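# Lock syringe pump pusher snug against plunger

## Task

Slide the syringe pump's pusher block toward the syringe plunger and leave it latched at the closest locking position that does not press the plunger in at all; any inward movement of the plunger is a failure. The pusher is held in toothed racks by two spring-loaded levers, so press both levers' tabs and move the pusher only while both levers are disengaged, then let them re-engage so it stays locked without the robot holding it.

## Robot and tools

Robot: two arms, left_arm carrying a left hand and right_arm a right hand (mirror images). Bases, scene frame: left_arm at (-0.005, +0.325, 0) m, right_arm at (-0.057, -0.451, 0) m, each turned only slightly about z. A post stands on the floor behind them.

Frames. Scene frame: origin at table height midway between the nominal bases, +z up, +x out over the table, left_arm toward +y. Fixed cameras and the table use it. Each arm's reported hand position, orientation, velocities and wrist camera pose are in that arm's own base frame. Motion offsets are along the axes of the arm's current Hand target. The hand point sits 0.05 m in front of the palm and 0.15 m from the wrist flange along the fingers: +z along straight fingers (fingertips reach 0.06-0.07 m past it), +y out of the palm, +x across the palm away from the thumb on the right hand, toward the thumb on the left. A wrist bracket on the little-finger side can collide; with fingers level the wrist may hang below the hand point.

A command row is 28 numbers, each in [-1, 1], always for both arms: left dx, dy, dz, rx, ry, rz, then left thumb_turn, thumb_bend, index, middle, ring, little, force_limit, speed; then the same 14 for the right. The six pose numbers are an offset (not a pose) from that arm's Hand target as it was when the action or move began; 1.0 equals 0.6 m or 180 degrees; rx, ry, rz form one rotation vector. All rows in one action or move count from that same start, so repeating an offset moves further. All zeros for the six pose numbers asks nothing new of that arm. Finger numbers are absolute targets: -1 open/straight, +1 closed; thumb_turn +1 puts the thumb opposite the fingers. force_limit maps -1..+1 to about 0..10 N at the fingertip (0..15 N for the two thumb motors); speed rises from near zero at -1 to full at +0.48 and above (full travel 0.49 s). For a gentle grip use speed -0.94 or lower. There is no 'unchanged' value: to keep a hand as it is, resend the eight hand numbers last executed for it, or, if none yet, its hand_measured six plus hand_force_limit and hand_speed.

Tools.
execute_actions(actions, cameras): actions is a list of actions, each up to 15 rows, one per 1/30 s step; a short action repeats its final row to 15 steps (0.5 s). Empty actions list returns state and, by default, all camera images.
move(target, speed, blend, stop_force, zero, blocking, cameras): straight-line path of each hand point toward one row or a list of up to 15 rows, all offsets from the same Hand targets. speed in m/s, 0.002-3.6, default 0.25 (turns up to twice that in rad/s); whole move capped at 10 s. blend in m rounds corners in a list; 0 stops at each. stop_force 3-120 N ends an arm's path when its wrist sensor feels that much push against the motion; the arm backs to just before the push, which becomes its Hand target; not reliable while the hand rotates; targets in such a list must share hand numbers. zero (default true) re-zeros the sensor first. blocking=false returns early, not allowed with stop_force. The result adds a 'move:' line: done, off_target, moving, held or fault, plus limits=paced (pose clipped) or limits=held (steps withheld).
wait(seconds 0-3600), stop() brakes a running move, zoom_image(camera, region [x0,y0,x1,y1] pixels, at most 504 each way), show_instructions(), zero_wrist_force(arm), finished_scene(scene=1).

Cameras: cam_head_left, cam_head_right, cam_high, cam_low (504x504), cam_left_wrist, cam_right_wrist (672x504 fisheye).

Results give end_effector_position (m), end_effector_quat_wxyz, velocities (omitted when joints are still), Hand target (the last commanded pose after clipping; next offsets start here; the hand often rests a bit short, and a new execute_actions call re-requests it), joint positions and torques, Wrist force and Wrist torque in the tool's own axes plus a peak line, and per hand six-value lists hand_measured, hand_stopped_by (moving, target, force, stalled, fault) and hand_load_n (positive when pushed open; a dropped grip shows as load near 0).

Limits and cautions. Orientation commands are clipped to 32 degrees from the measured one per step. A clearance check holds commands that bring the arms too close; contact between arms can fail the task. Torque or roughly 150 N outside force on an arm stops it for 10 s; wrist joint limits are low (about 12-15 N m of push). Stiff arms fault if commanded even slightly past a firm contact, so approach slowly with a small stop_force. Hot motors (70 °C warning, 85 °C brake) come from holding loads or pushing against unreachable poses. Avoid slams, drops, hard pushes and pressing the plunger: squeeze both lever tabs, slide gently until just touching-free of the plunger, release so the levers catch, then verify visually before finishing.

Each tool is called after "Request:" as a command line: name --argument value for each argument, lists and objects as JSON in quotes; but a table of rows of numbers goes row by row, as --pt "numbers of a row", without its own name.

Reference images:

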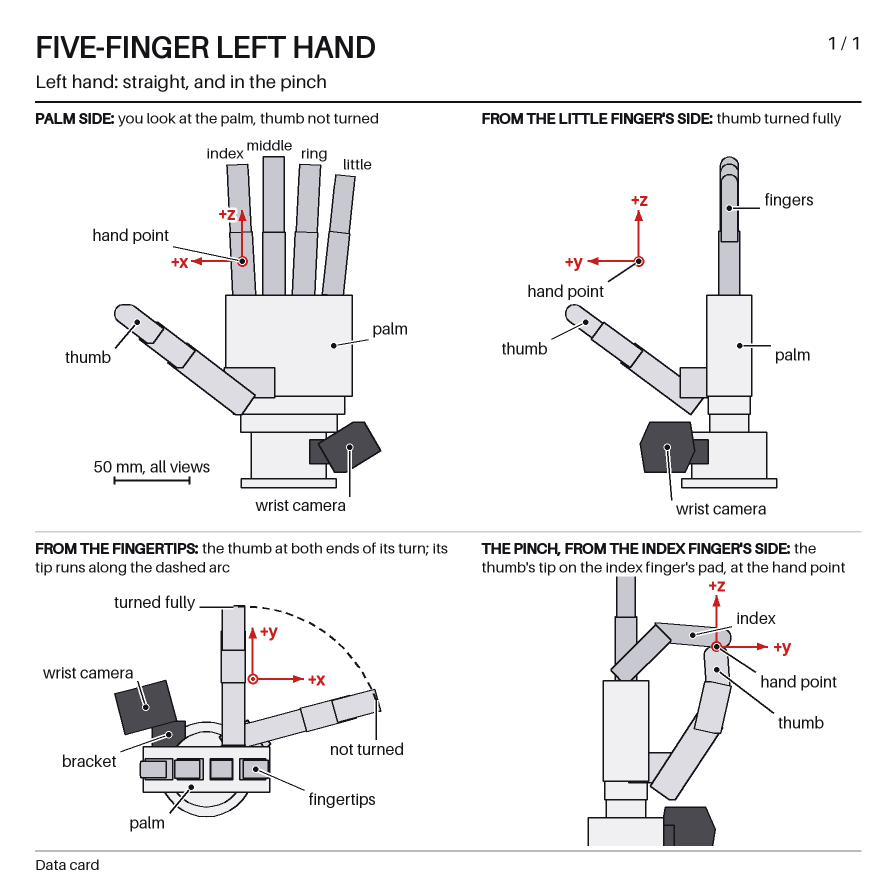

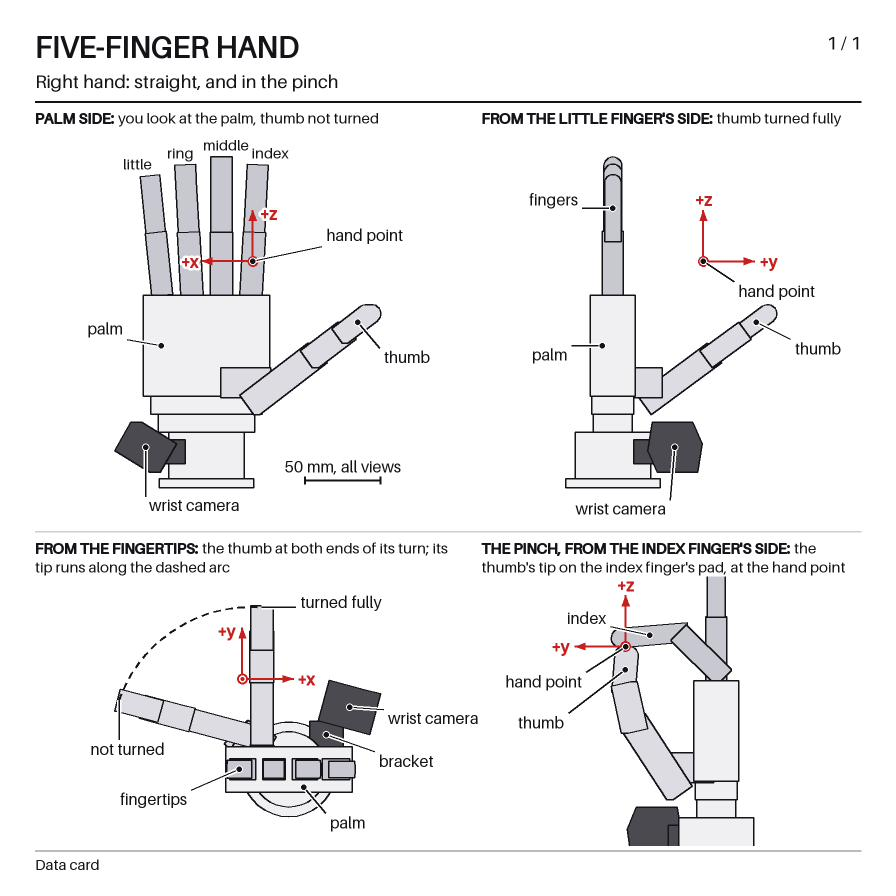

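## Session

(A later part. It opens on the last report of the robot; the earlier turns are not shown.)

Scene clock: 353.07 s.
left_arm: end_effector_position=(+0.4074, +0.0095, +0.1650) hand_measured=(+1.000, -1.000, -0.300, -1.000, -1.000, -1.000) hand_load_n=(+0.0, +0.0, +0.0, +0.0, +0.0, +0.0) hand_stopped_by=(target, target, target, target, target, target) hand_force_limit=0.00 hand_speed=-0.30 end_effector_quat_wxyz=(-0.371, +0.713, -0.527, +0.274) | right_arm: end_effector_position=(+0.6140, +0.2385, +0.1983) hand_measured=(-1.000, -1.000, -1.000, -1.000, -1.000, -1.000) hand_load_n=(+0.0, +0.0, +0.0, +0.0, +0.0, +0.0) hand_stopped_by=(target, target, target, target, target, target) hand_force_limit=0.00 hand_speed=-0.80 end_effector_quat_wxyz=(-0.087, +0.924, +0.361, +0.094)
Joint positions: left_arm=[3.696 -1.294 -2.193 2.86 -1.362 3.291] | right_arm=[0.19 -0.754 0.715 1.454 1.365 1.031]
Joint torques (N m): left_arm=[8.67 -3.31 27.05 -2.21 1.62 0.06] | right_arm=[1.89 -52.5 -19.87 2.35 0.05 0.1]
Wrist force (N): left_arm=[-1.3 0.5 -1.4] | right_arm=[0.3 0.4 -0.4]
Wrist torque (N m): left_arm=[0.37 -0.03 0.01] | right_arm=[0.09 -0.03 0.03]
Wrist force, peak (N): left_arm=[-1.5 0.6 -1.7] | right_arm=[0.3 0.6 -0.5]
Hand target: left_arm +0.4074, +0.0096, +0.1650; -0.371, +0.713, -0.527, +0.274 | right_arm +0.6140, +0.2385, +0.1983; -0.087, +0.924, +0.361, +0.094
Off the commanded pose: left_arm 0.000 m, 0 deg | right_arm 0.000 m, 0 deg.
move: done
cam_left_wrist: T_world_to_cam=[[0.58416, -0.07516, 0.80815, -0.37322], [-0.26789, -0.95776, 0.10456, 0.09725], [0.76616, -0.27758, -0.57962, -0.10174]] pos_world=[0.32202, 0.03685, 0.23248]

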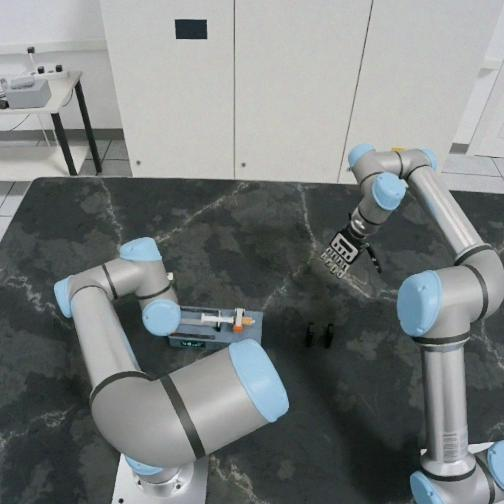

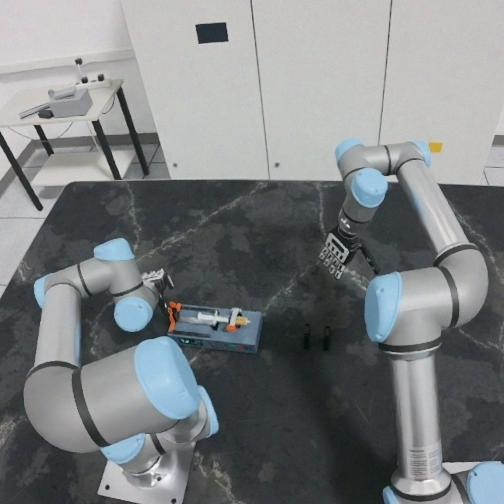

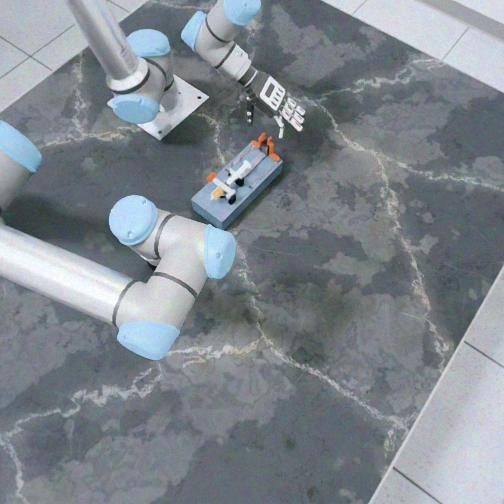

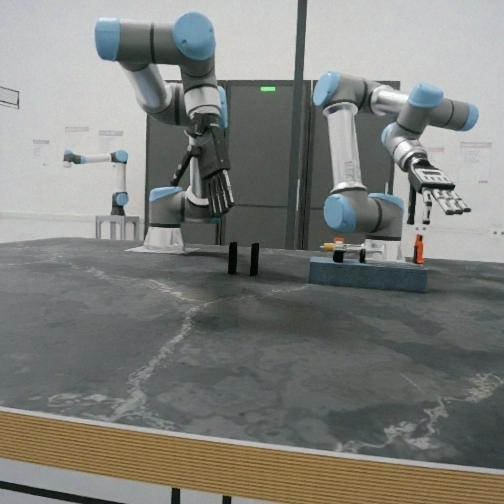

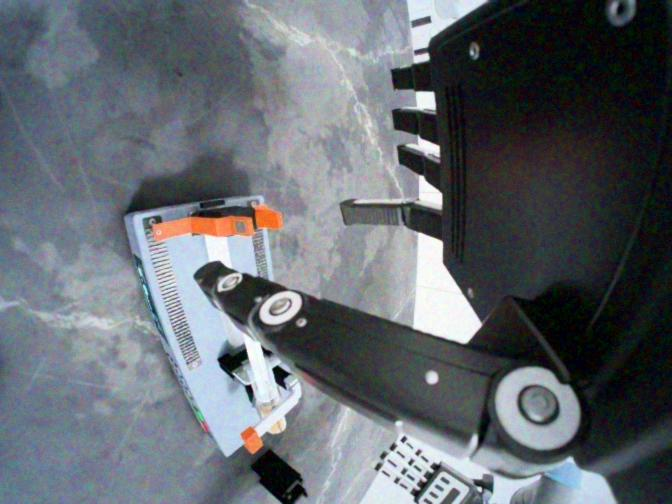

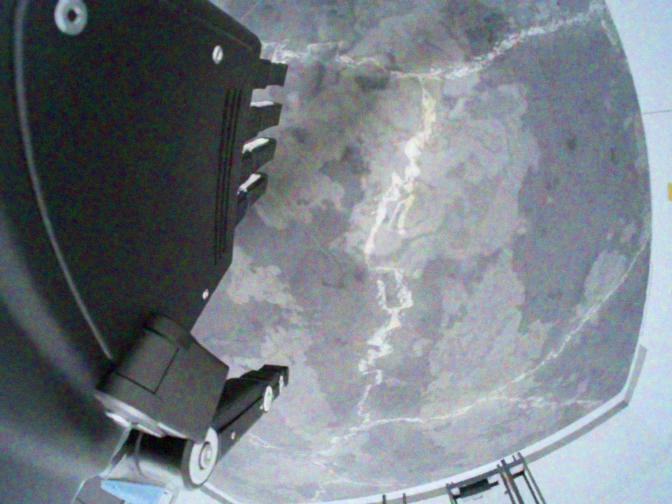

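Request:
move --target '[-0.0055,0.0562,0.0468,0,0,0,1,-1,-0.3,-1,-1,-1,0,-0.3,0,0,0,0,0,0,-1,-1,-1,-1,-1,-1,0,-0.8]' --speed 0.05 --stop_force 6 --cameras '["cam_left_wrist","cam_low","cam_high","cam_head_right"]'

Request:
zoom_image --camera "cam_left_wrist" --region '[180, 150, 400, 300]'

Request:
zoom_image --camera "cam_high" --region '[230, 100, 300, 170]'

Request:
zoom_image --camera "cam_low" --region '[380, 190, 470, 280]'

Request:
zoom_image --camera "cam_head_right" --region '[120, 260, 220, 360]'

Scene clock: 420.20 s.
left_arm: end_effector_position=(+0.4099, +0.0138, +0.1212) hand_measured=(+1.000, -1.000, -0.300, -1.000, -1.000, -1.000) hand_load_n=(+0.0, +0.0, +0.0, +0.0, +0.0, +0.0) hand_stopped_by=(target, target, target, target, target, target) hand_force_limit=0.00 hand_speed=-0.30 end_effector_quat_wxyz=(-0.371, +0.713, -0.527, +0.274) | right_arm: end_effector_position=(+0.6140, +0.2385, +0.1983) hand_measured=(-1.000, -1.000, -1.000, -1.000, -1.000, -1.000) hand_load_n=(+0.0, +0.0, +0.0, +0.0, +0.0, +0.0) hand_stopped_by=(target, target, target, target, target, target) hand_force_limit=0.00 hand_speed=-0.80 end_effector_quat_wxyz=(-0.087, +0.924, +0.361, +0.094)
Joint positions: left_arm=[3.707 -1.355 -2.272 2.999 -1.352 3.298] | right_arm=[0.19 -0.754 0.715 1.454 1.365 1.031]
Joint torques (N m): left_arm=[-10.42 21.86 25.47 -2.23 -2.07 -0.71] | right_arm=[2.28 -51.78 -20.52 2.16 0.05 0.08]
Wrist force (N): left_arm=[-1.3 0.4 -1.6] | right_arm=[-0.1 0.4 -0.1]
Wrist torque (N m): left_arm=[0.35 -0.05 0.03] | right_arm=[0.07 0.01 0.02]
Wrist force, peak (N): left_arm=[-1.5 0.4 -1.9] | right_arm=[0.1 0.6 -0.6]
Hand target: left_arm +0.4099, +0.0138, +0.1212; -0.371, +0.713, -0.527, +0.274 | right_arm +0.6140, +0.2385, +0.1983; -0.087, +0.924, +0.361, +0.094
Off the commanded pose: left_arm 0.000 m, 0 deg | right_arm 0.000 m, 0 deg.
move: done
cam_left_wrist: T_world_to_cam=[[0.58416, -0.0748, 0.80818, -0.33904], [-0.26753, -0.95784, 0.10472, 0.10651], [0.76628, -0.27739, -0.57954, -0.12798]] pos_world=[0.32462, 0.04116, 0.18868]
Images, in order (width x height): cam_head_right 504x504, cam_high 504x504, cam_low 504x504, cam_left_wrist 672x504.

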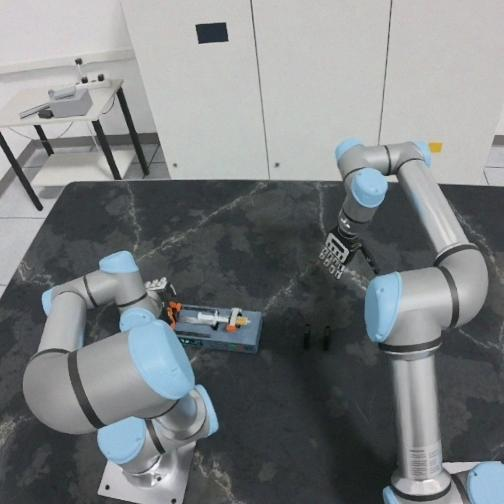

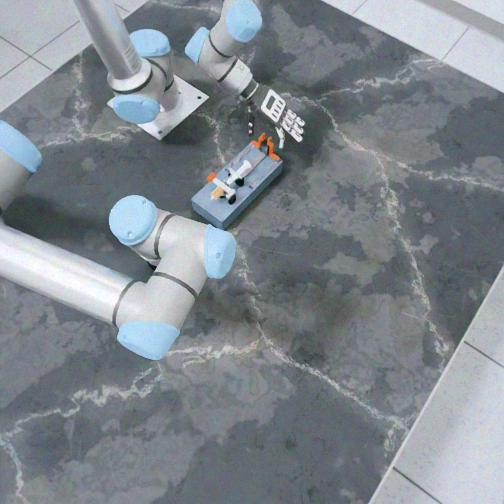

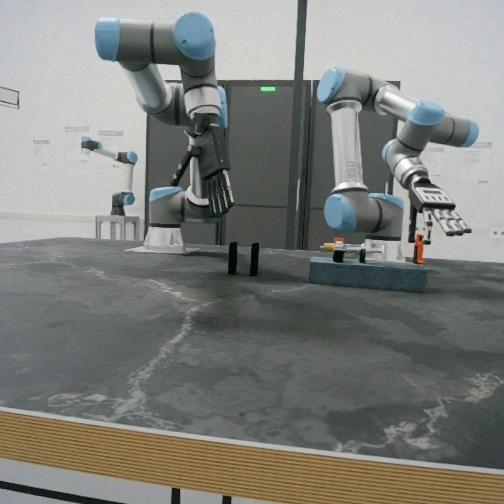

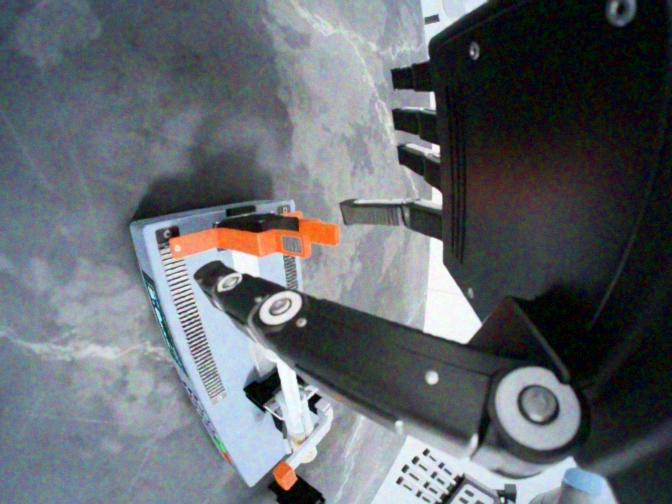

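Scaled by 2.291 from the camera's image (finer frame: 960x720).

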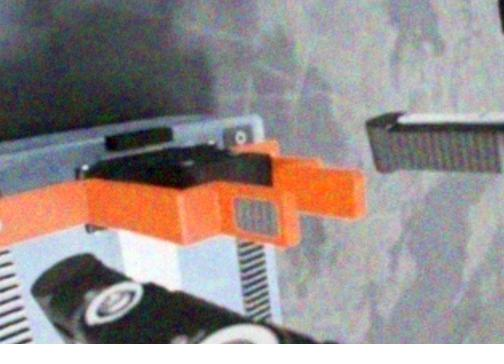

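Scaled by 7.200 from the camera's image (finer frame: 720x720).

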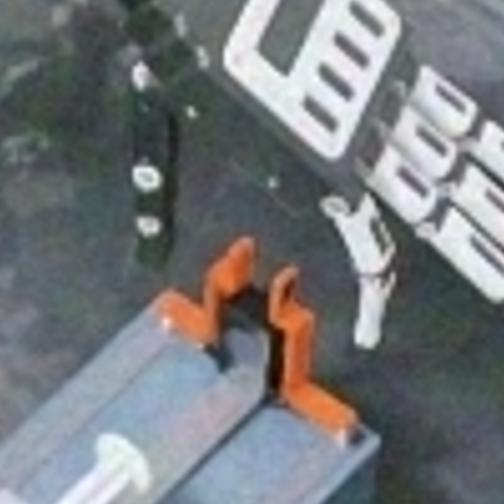

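Scaled by 5.600 from the camera's image (finer frame: 720x720).

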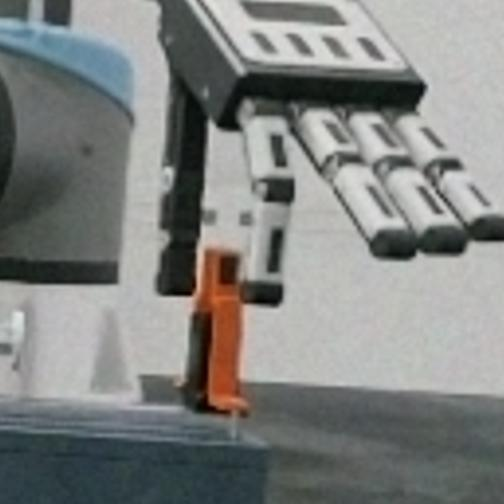

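Scaled by 5.040 from the camera's image (finer frame: 720x720).

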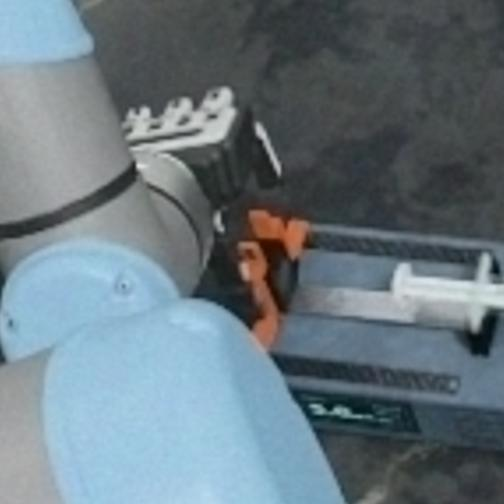

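Request:
move --target '[0.0032,-0.0033,-0.0035,0,0,0,1,-0.6,-0.045,-1,-1,-1,0,-0.6,0,0,0,0,0,0,-1,-1,-1,-1,-1,-1,0,-0.8]' --speed 0.05 --cameras '["cam_left_wrist","cam_low","cam_high"]'

Request:
zoom_image --camera "cam_left_wrist" --region '[230, 180, 370, 285]'

Request:
zoom_image --camera "cam_high" --region '[240, 110, 290, 160]'

Request:
zoom_image --camera "cam_low" --region '[400, 210, 450, 260]'

Scene clock: 457.63 s.
left_arm: end_effector_position=(+0.4099, +0.0118, +0.1241) hand_measured=(+1.000, -0.600, -0.046, -1.000, -1.000, -1.000) hand_load_n=(+0.0, +0.0, +0.0, +0.0, +0.0, +0.0) hand_stopped_by=(target, target, target, target, target, target) hand_force_limit=0.00 hand_speed=-0.60 end_effector_quat_wxyz=(-0.371, +0.713, -0.527, +0.274) | right_arm: end_effector_position=(+0.6140, +0.2385, +0.1983) hand_measured=(-1.000, -1.000, -1.000, -1.000, -1.000, -1.000) hand_load_n=(+0.0, +0.0, +0.0, +0.0, +0.0, +0.0) hand_stopped_by=(target, target, target, target, target, target) hand_force_limit=0.00 hand_speed=-0.80 end_effector_quat_wxyz=(-0.087, +0.924, +0.361, +0.094)
Joint positions: left_arm=[3.699 -1.351 -2.267 2.99 -1.359 3.293] | right_arm=[0.19 -0.754 0.715 1.454 1.365 1.031]
Joint torques (N m): left_arm=[10.7 -3.1 9.59 2.72 2.41 1.91] | right_arm=[0.86 -52.41 -20.67 2.1 0.07 -0.04]
Wrist force (N): left_arm=[-1.3 0.4 -1.6] | right_arm=[0.3 0.3 -0.4]
Wrist torque (N m): left_arm=[0.36 -0.05 0.12] | right_arm=[0.07 -0.03 0.03]
Wrist force, peak (N): left_arm=[-1.6 0.3 -1.9] | right_arm=[0.3 0.4 -0.7]
Hand target: left_arm +0.4099, +0.0118, +0.1241; -0.371, +0.713, -0.527, +0.274 | right_arm +0.6140, +0.2385, +0.1983; -0.087, +0.924, +0.361, +0.094
Off the commanded pose: left_arm 0.000 m, 0 deg | right_arm 0.000 m, 0 deg.
move: done
cam_left_wrist: T_world_to_cam=[[0.58414, -0.07488, 0.80819, -0.34153], [-0.26758, -0.95784, 0.10466, 0.10432], [0.76628, -0.27739, -0.57954, -0.12686]] pos_world=[0.32462, 0.03916, 0.19159]
Images, in order (width x height): cam_high 504x504, cam_low 504x504, cam_left_wrist 672x504.

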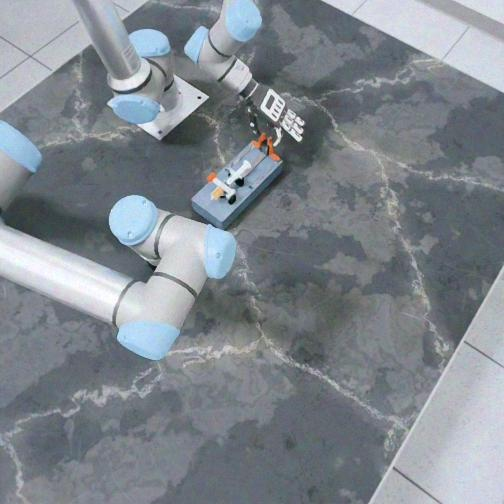

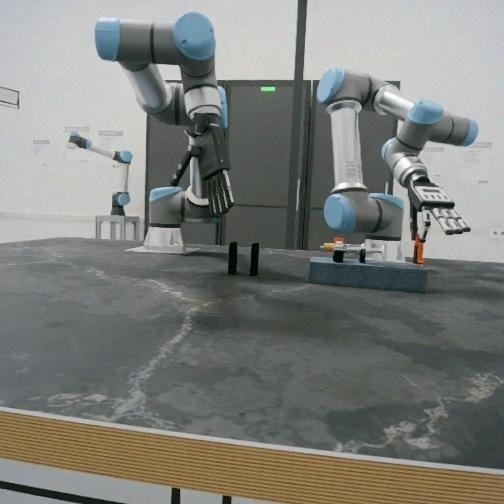

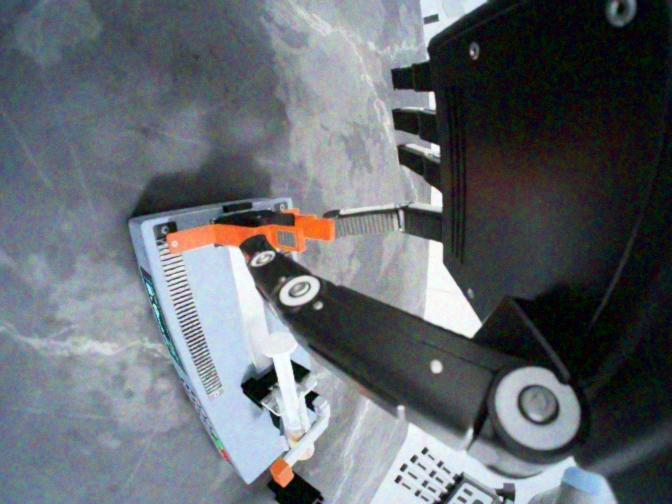

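Scaled by 3.600 from the camera's image (finer frame: 960x720).

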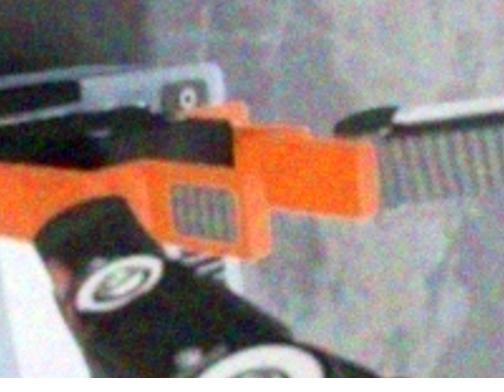

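Scaled by 10.080 from the camera's image (finer frame: 720x720).

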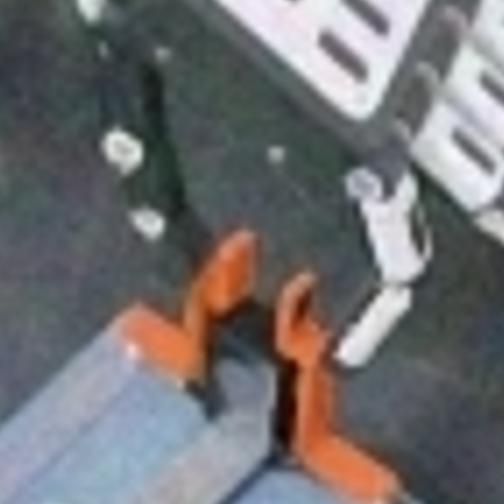

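Scaled by 10.080 from the camera's image (finer frame: 720x720).

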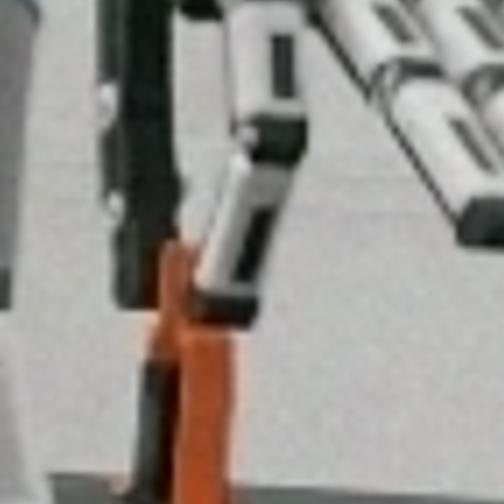

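Request:
move --target '[0.0032,-0.0015,-0.0023,0,0,0,1,-0.48,-0.02,-1,-1,-1,-0.8,-0.8,0,0,0,0,0,0,-1,-1,-1,-1,-1,-1,0,-0.8]' --speed 0.05 --cameras '["cam_left_wrist","cam_low","cam_high"]'

Request:
zoom_image --camera "cam_left_wrist" --region '[230, 180, 370, 285]'

Request:
zoom_image --camera "cam_high" --region '[240, 110, 290, 160]'

Request:
zoom_image --camera "cam_low" --region '[400, 210, 450, 260]'

Scene clock: 491.00 s.
left_arm: end_effector_position=(+0.4099, +0.0098, +0.1256) hand_measured=(+1.000, -0.480, -0.020, -1.000, -1.000, -1.000) hand_load_n=(+0.0, +0.0, +0.0, +0.0, +0.0, +0.0) hand_stopped_by=(target, target, target, target, target, target) hand_force_limit=-0.80 hand_speed=-0.80 end_effector_quat_wxyz=(-0.371, +0.713, -0.527, +0.274) | right_arm: end_effector_position=(+0.6140, +0.2385, +0.1983) hand_measured=(-1.000, -1.000, -1.000, -1.000, -1.000, -1.000) hand_load_n=(+0.0, +0.0, +0.0, +0.0, +0.0, +0.0) hand_stopped_by=(target, target, target, target, target, target) hand_force_limit=0.00 hand_speed=-0.80 end_effector_quat_wxyz=(-0.087, +0.924, +0.361, +0.094)
Joint positions: left_arm=[3.69 -1.348 -2.264 2.986 -1.366 3.288] | right_arm=[0.19 -0.754 0.715 1.454 1.365 1.031]
Joint torques (N m): left_arm=[10.3 13.16 10.57 2.67 2.25 1.89] | right_arm=[1.92 -51.47 -19.48 2.21 0.04 0.19]
Wrist force (N): left_arm=[-1.4 0.2 -1.7] | right_arm=[0.3 0.6 0.1]
Wrist torque (N m): left_arm=[0.32 -0.03 0.12] | right_arm=[0.07 -0.05 0.04]
Wrist force, peak (N): left_arm=[-1.6 0.3 -1.8] | right_arm=[0.4 0.6 -0.5]
Hand target: left_arm +0.4099, +0.0098, +0.1256; -0.371, +0.713, -0.527, +0.274 | right_arm +0.6140, +0.2385, +0.1983; -0.087, +0.924, +0.361, +0.094
Off the commanded pose: left_arm 0.000 m, 0 deg | right_arm 0.000 m, 0 deg.
move: done
cam_left_wrist: T_world_to_cam=[[0.58414, -0.07488, 0.80819, -0.3429], [-0.26758, -0.95784, 0.10466, 0.10215], [0.76628, -0.27739, -0.57954, -0.12657]] pos_world=[0.32462, 0.03706, 0.19309]
Images, in order (width x height): cam_high 504x504, cam_low 504x504, cam_left_wrist 672x504.

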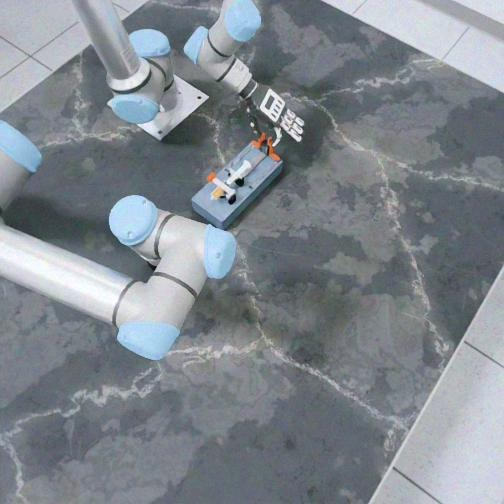

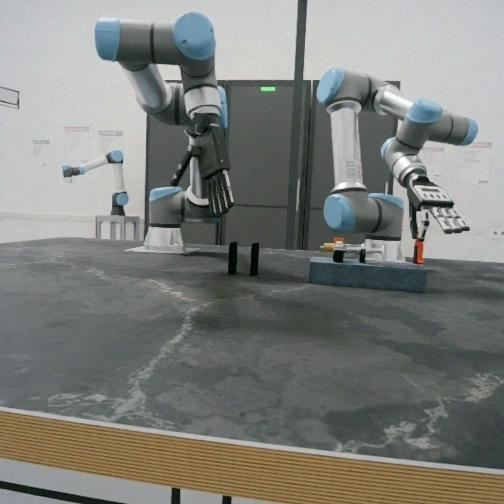

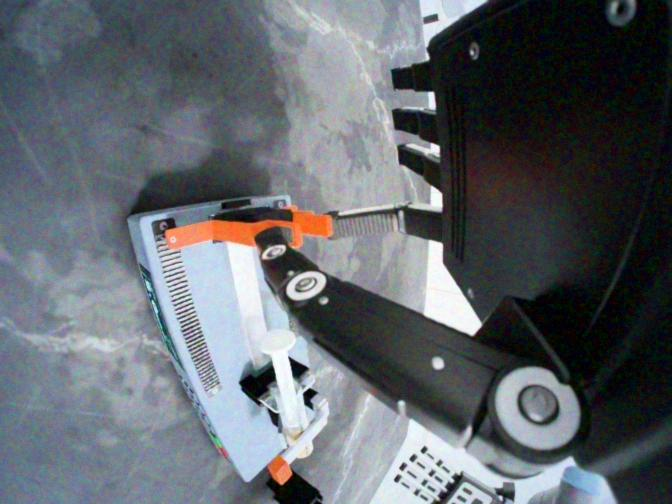

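Scaled by 3.600 from the camera's image (finer frame: 960x720).

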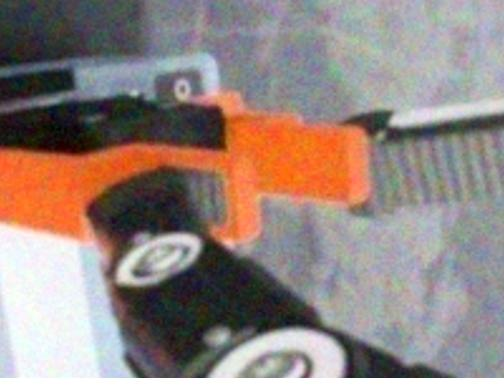

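Scaled by 10.080 from the camera's image (finer frame: 720x720).

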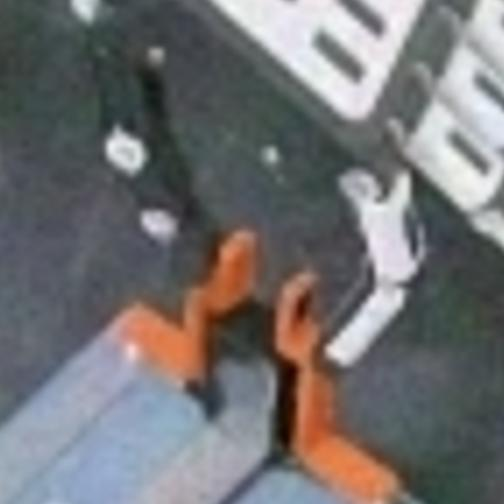

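Scaled by 10.080 from the camera's image (finer frame: 720x720).

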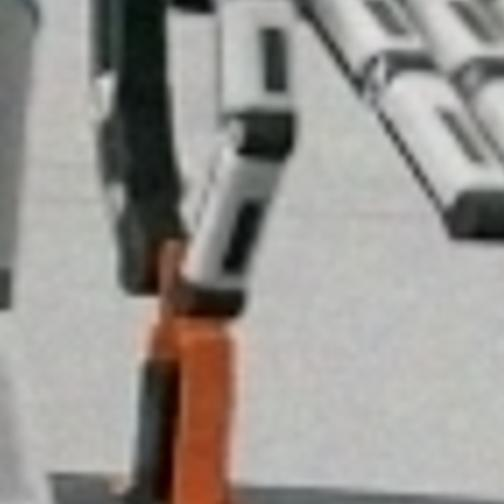

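Request:
move --target '[0,0,0,0,0,0,1,-0.25,0.12,-1,-1,-1,-0.7,-0.94,0,0,0,0,0,0,-1,-1,-1,-1,-1,-1,0,-0.8]' --speed 0.05 --cameras '["cam_left_wrist","cam_low","cam_high"]'

Request:
zoom_image --camera "cam_left_wrist" --region '[230, 180, 370, 285]'

Request:
zoom_image --camera "cam_high" --region '[240, 110, 290, 160]'

Request:
zoom_image --camera "cam_low" --region '[400, 210, 450, 260]'

Scene clock: 518.20 s.
left_arm: end_effector_position=(+0.4099, +0.0098, +0.1256) hand_measured=(+1.000, -0.450, +0.092, -1.000, -1.000, -1.000) hand_load_n=(+0.0, +2.5, +1.5, +0.0, +0.0, +0.0) hand_stopped_by=(target, force, force, target, target, target) hand_force_limit=-0.70 hand_speed=-0.94 end_effector_quat_wxyz=(-0.371, +0.713, -0.527, +0.274) | right_arm: end_effector_position=(+0.6140, +0.2385, +0.1983) hand_measured=(-1.000, -1.000, -1.000, -1.000, -1.000, -1.000) hand_load_n=(+0.0, -0.5, +0.0, +0.0, +0.0, +0.0) hand_stopped_by=(target, target, target, target, target, target) hand_force_limit=0.00 hand_speed=-0.80 end_effector_quat_wxyz=(-0.087, +0.924, +0.361, +0.094)
Joint positions: left_arm=[3.69 -1.348 -2.264 2.986 -1.366 3.288] | right_arm=[0.19 -0.754 0.715 1.454 1.365 1.031]
Joint torques (N m): left_arm=[10.08 2.05 12.85 2.73 2.46 1.6] | right_arm=[0.85 -52.77 -19.55 2.15 0.17 -0.11]
Wrist force (N): left_arm=[-1.2 1.2 -1.6] | right_arm=[0.1 0.6 -0.4]
Wrist torque (N m): left_arm=[0.31 -0.04 0.11] | right_arm=[0.10 -0.01 0.04]
Wrist force, peak (N): left_arm=[-1.6 1.9 -3.3] | right_arm=[0.6 0.5 -0.3]
Hand target: left_arm +0.4099, +0.0098, +0.1256; -0.371, +0.713, -0.527, +0.274 | right_arm +0.6140, +0.2385, +0.1983; -0.087, +0.924, +0.361, +0.094
Off the commanded pose: left_arm 0.000 m, 0 deg | right_arm 0.000 m, 0 deg.
move: done
cam_left_wrist: T_world_to_cam=[[0.58416, -0.0748, 0.80818, -0.34285], [-0.26753, -0.95784, 0.10472, 0.10209], [0.76628, -0.27739, -0.57954, -0.12649]] pos_world=[0.32452, 0.03706, 0.19309]
Images, in order (width x height): cam_high 504x504, cam_low 504x504, cam_left_wrist 672x504.

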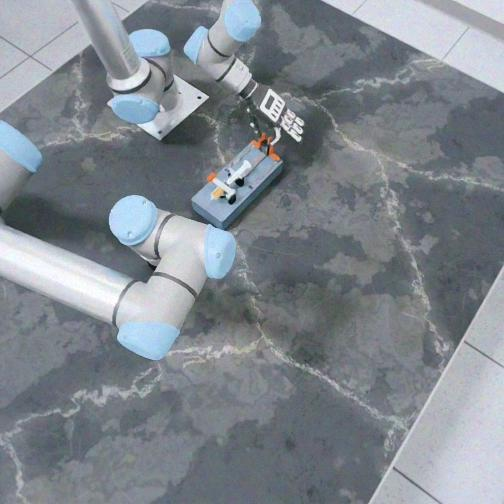

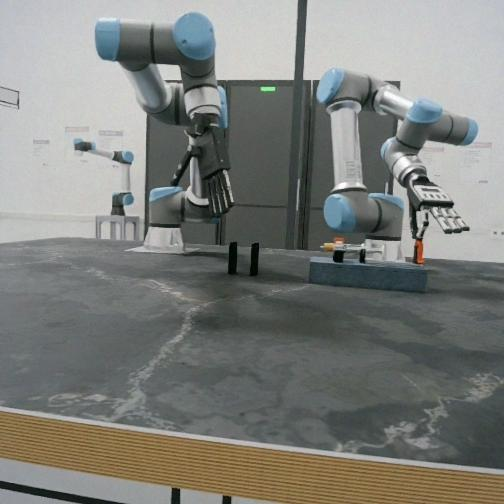

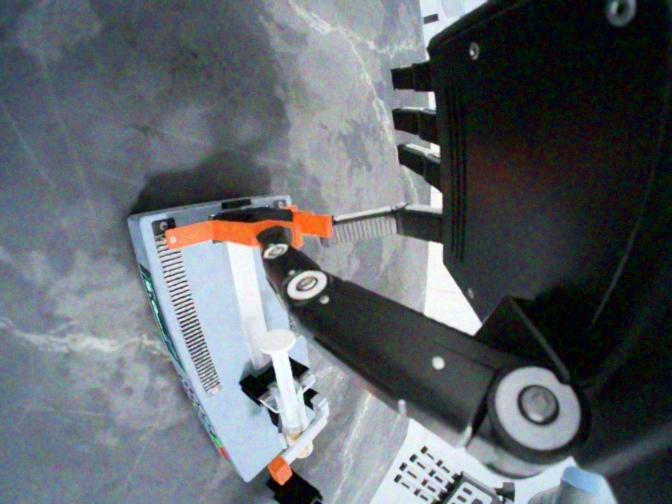

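Scaled by 3.600 from the camera's image (finer frame: 960x720).

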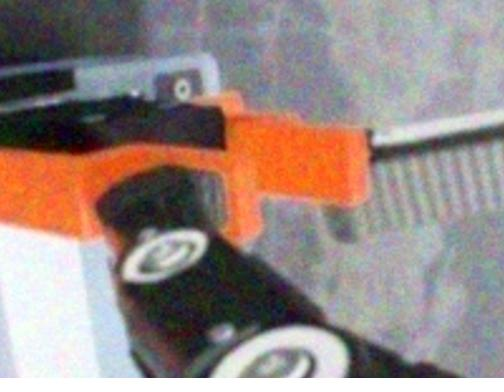

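Scaled by 10.080 from the camera's image (finer frame: 720x720).

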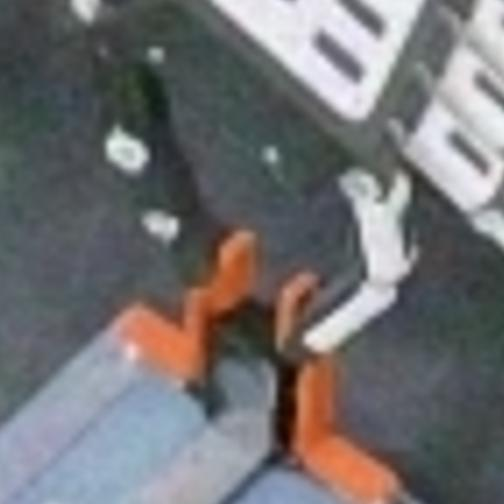

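Scaled by 10.080 from the camera's image (finer frame: 720x720).

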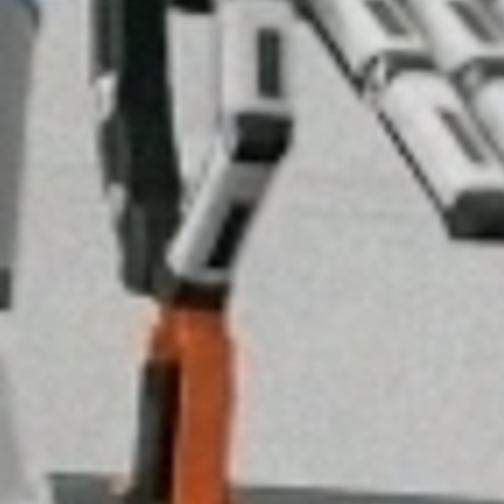

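Request:
move --pt "0 0 0 0 0 0 1 -0.55 0.0 -1 -1 -1 -0.7 -0.8 0 0 0 0 0 0 -1 -1 -1 -1 -1 -1 0 -0.8" --pt "-0.0048 -0.0008 0.0012 0 0 0 1 -0.55 0.0 -1 -1 -1 -0.7 -0.8 0 0 0 0 0 0 -1 -1 -1 -1 -1 -1 0 -0.8" --pt "-0.0048 -0.0008 0.0012 0 0 0 1 -0.25 0.2 -1 -1 -1 -0.5 -0.94 0 0 0 0 0 0 -1 -1 -1 -1 -1 -1 0 -0.8" --speed 0.05 --cameras '["cam_left_wrist","cam_low","cam_high"]'

Request:
zoom_image --camera "cam_left_wrist" --region '[230, 180, 370, 285]'

Request:
zoom_image --camera "cam_high" --region '[240, 110, 290, 160]'

Request:
zoom_image --camera "cam_low" --region '[400, 210, 450, 260]'

Scene clock: 539.37 s.
left_arm: end_effector_position=(+0.4099, +0.0128, +0.1256) hand_measured=(+1.000, -0.460, +0.100, -1.000, -1.000, -1.000) hand_load_n=(+0.0, +4.0, +3.5, +0.0, +0.0, +0.0) hand_stopped_by=(target, force, force, target, target, target) hand_force_limit=-0.50 hand_speed=-0.94 end_effector_quat_wxyz=(-0.371, +0.713, -0.527, +0.274) | right_arm: end_effector_position=(+0.6140, +0.2385, +0.1983) hand_measured=(-1.000, -1.000, -1.000, -1.000, -1.000, -1.000) hand_load_n=(+0.0, +0.0, +0.0, +0.0, +0.0, +0.0) hand_stopped_by=(target, target, target, target, target, target) hand_force_limit=0.00 hand_speed=-0.80 end_effector_quat_wxyz=(-0.087, +0.924, +0.361, +0.094)
Joint positions: left_arm=[3.703 -1.348 -2.264 2.985 -1.356 3.295] | right_arm=[0.19 -0.754 0.715 1.454 1.365 1.031]
Joint torques (N m): left_arm=[-10.55 -2.46 10.62 -2.38 -2.01 -1.12] | right_arm=[1.12 -52.26 -21.58 2.31 0.2 0.13]
Wrist force (N): left_arm=[-0.9 1.1 -1.5] | right_arm=[0.1 0.0 -0.3]
Wrist torque (N m): left_arm=[0.37 -0.08 0.16] | right_arm=[0.02 -0.01 0.01]
Wrist force, peak (N): left_arm=[-1.3 0.7 -2.5] | right_arm=[0.4 0.2 -0.9]
Hand target: left_arm +0.4099, +0.0128, +0.1256; -0.371, +0.713, -0.527, +0.274 | right_arm +0.6140, +0.2385, +0.1983; -0.087, +0.924, +0.361, +0.094
Off the commanded pose: left_arm 0.000 m, 0 deg | right_arm 0.000 m, 0 deg.
move: done
cam_left_wrist: T_world_to_cam=[[0.58415, -0.0748, 0.80819, -0.34262], [-0.2676, -0.95781, 0.10478, 0.10498], [0.76626, -0.27748, -0.57953, -0.12565]] pos_world=[0.32452, 0.04006, 0.19309]
Images, in order (width x height): cam_high 504x504, cam_low 504x504, cam_left_wrist 672x504.

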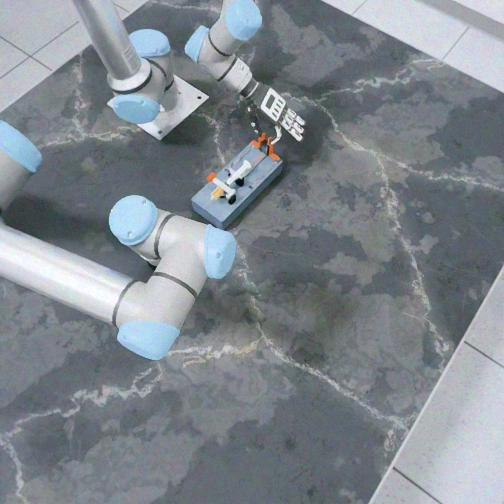

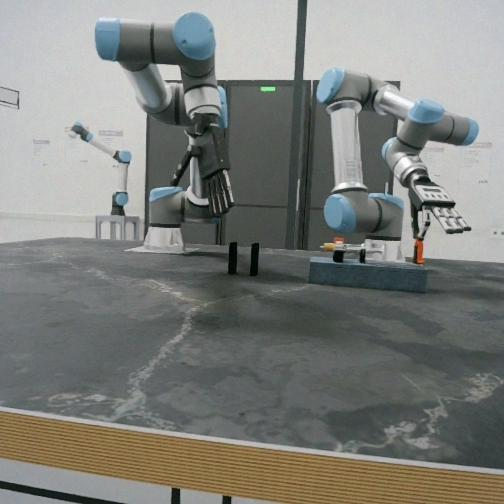

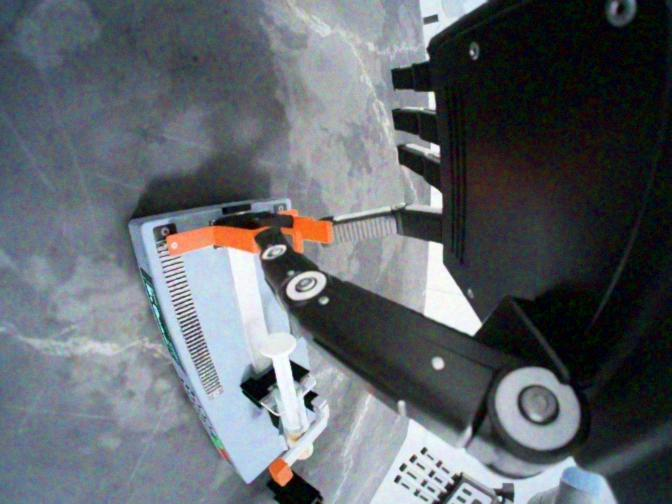

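Scaled by 3.600 from the camera's image (finer frame: 960x720).

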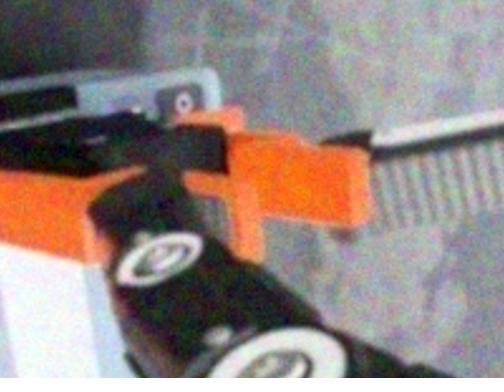

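Scaled by 10.080 from the camera's image (finer frame: 720x720).

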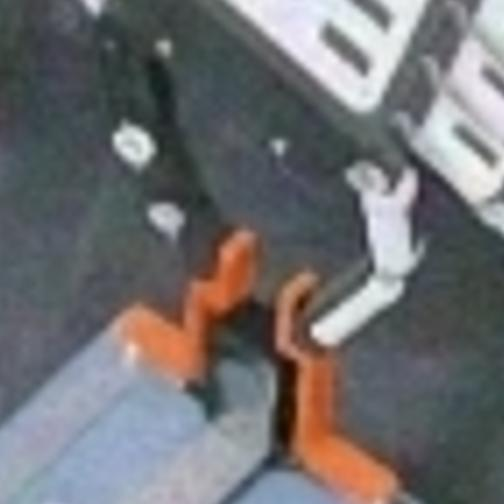

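Scaled by 10.080 from the camera's image (finer frame: 720x720).

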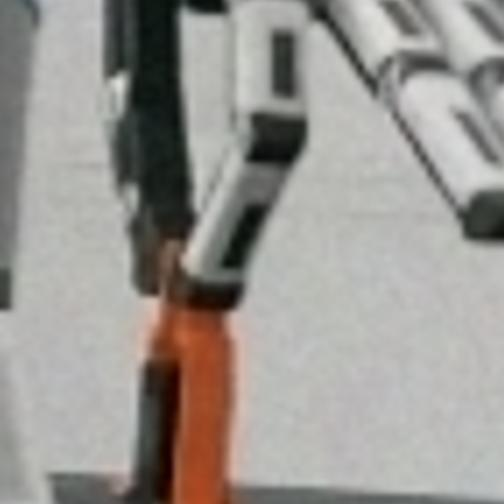

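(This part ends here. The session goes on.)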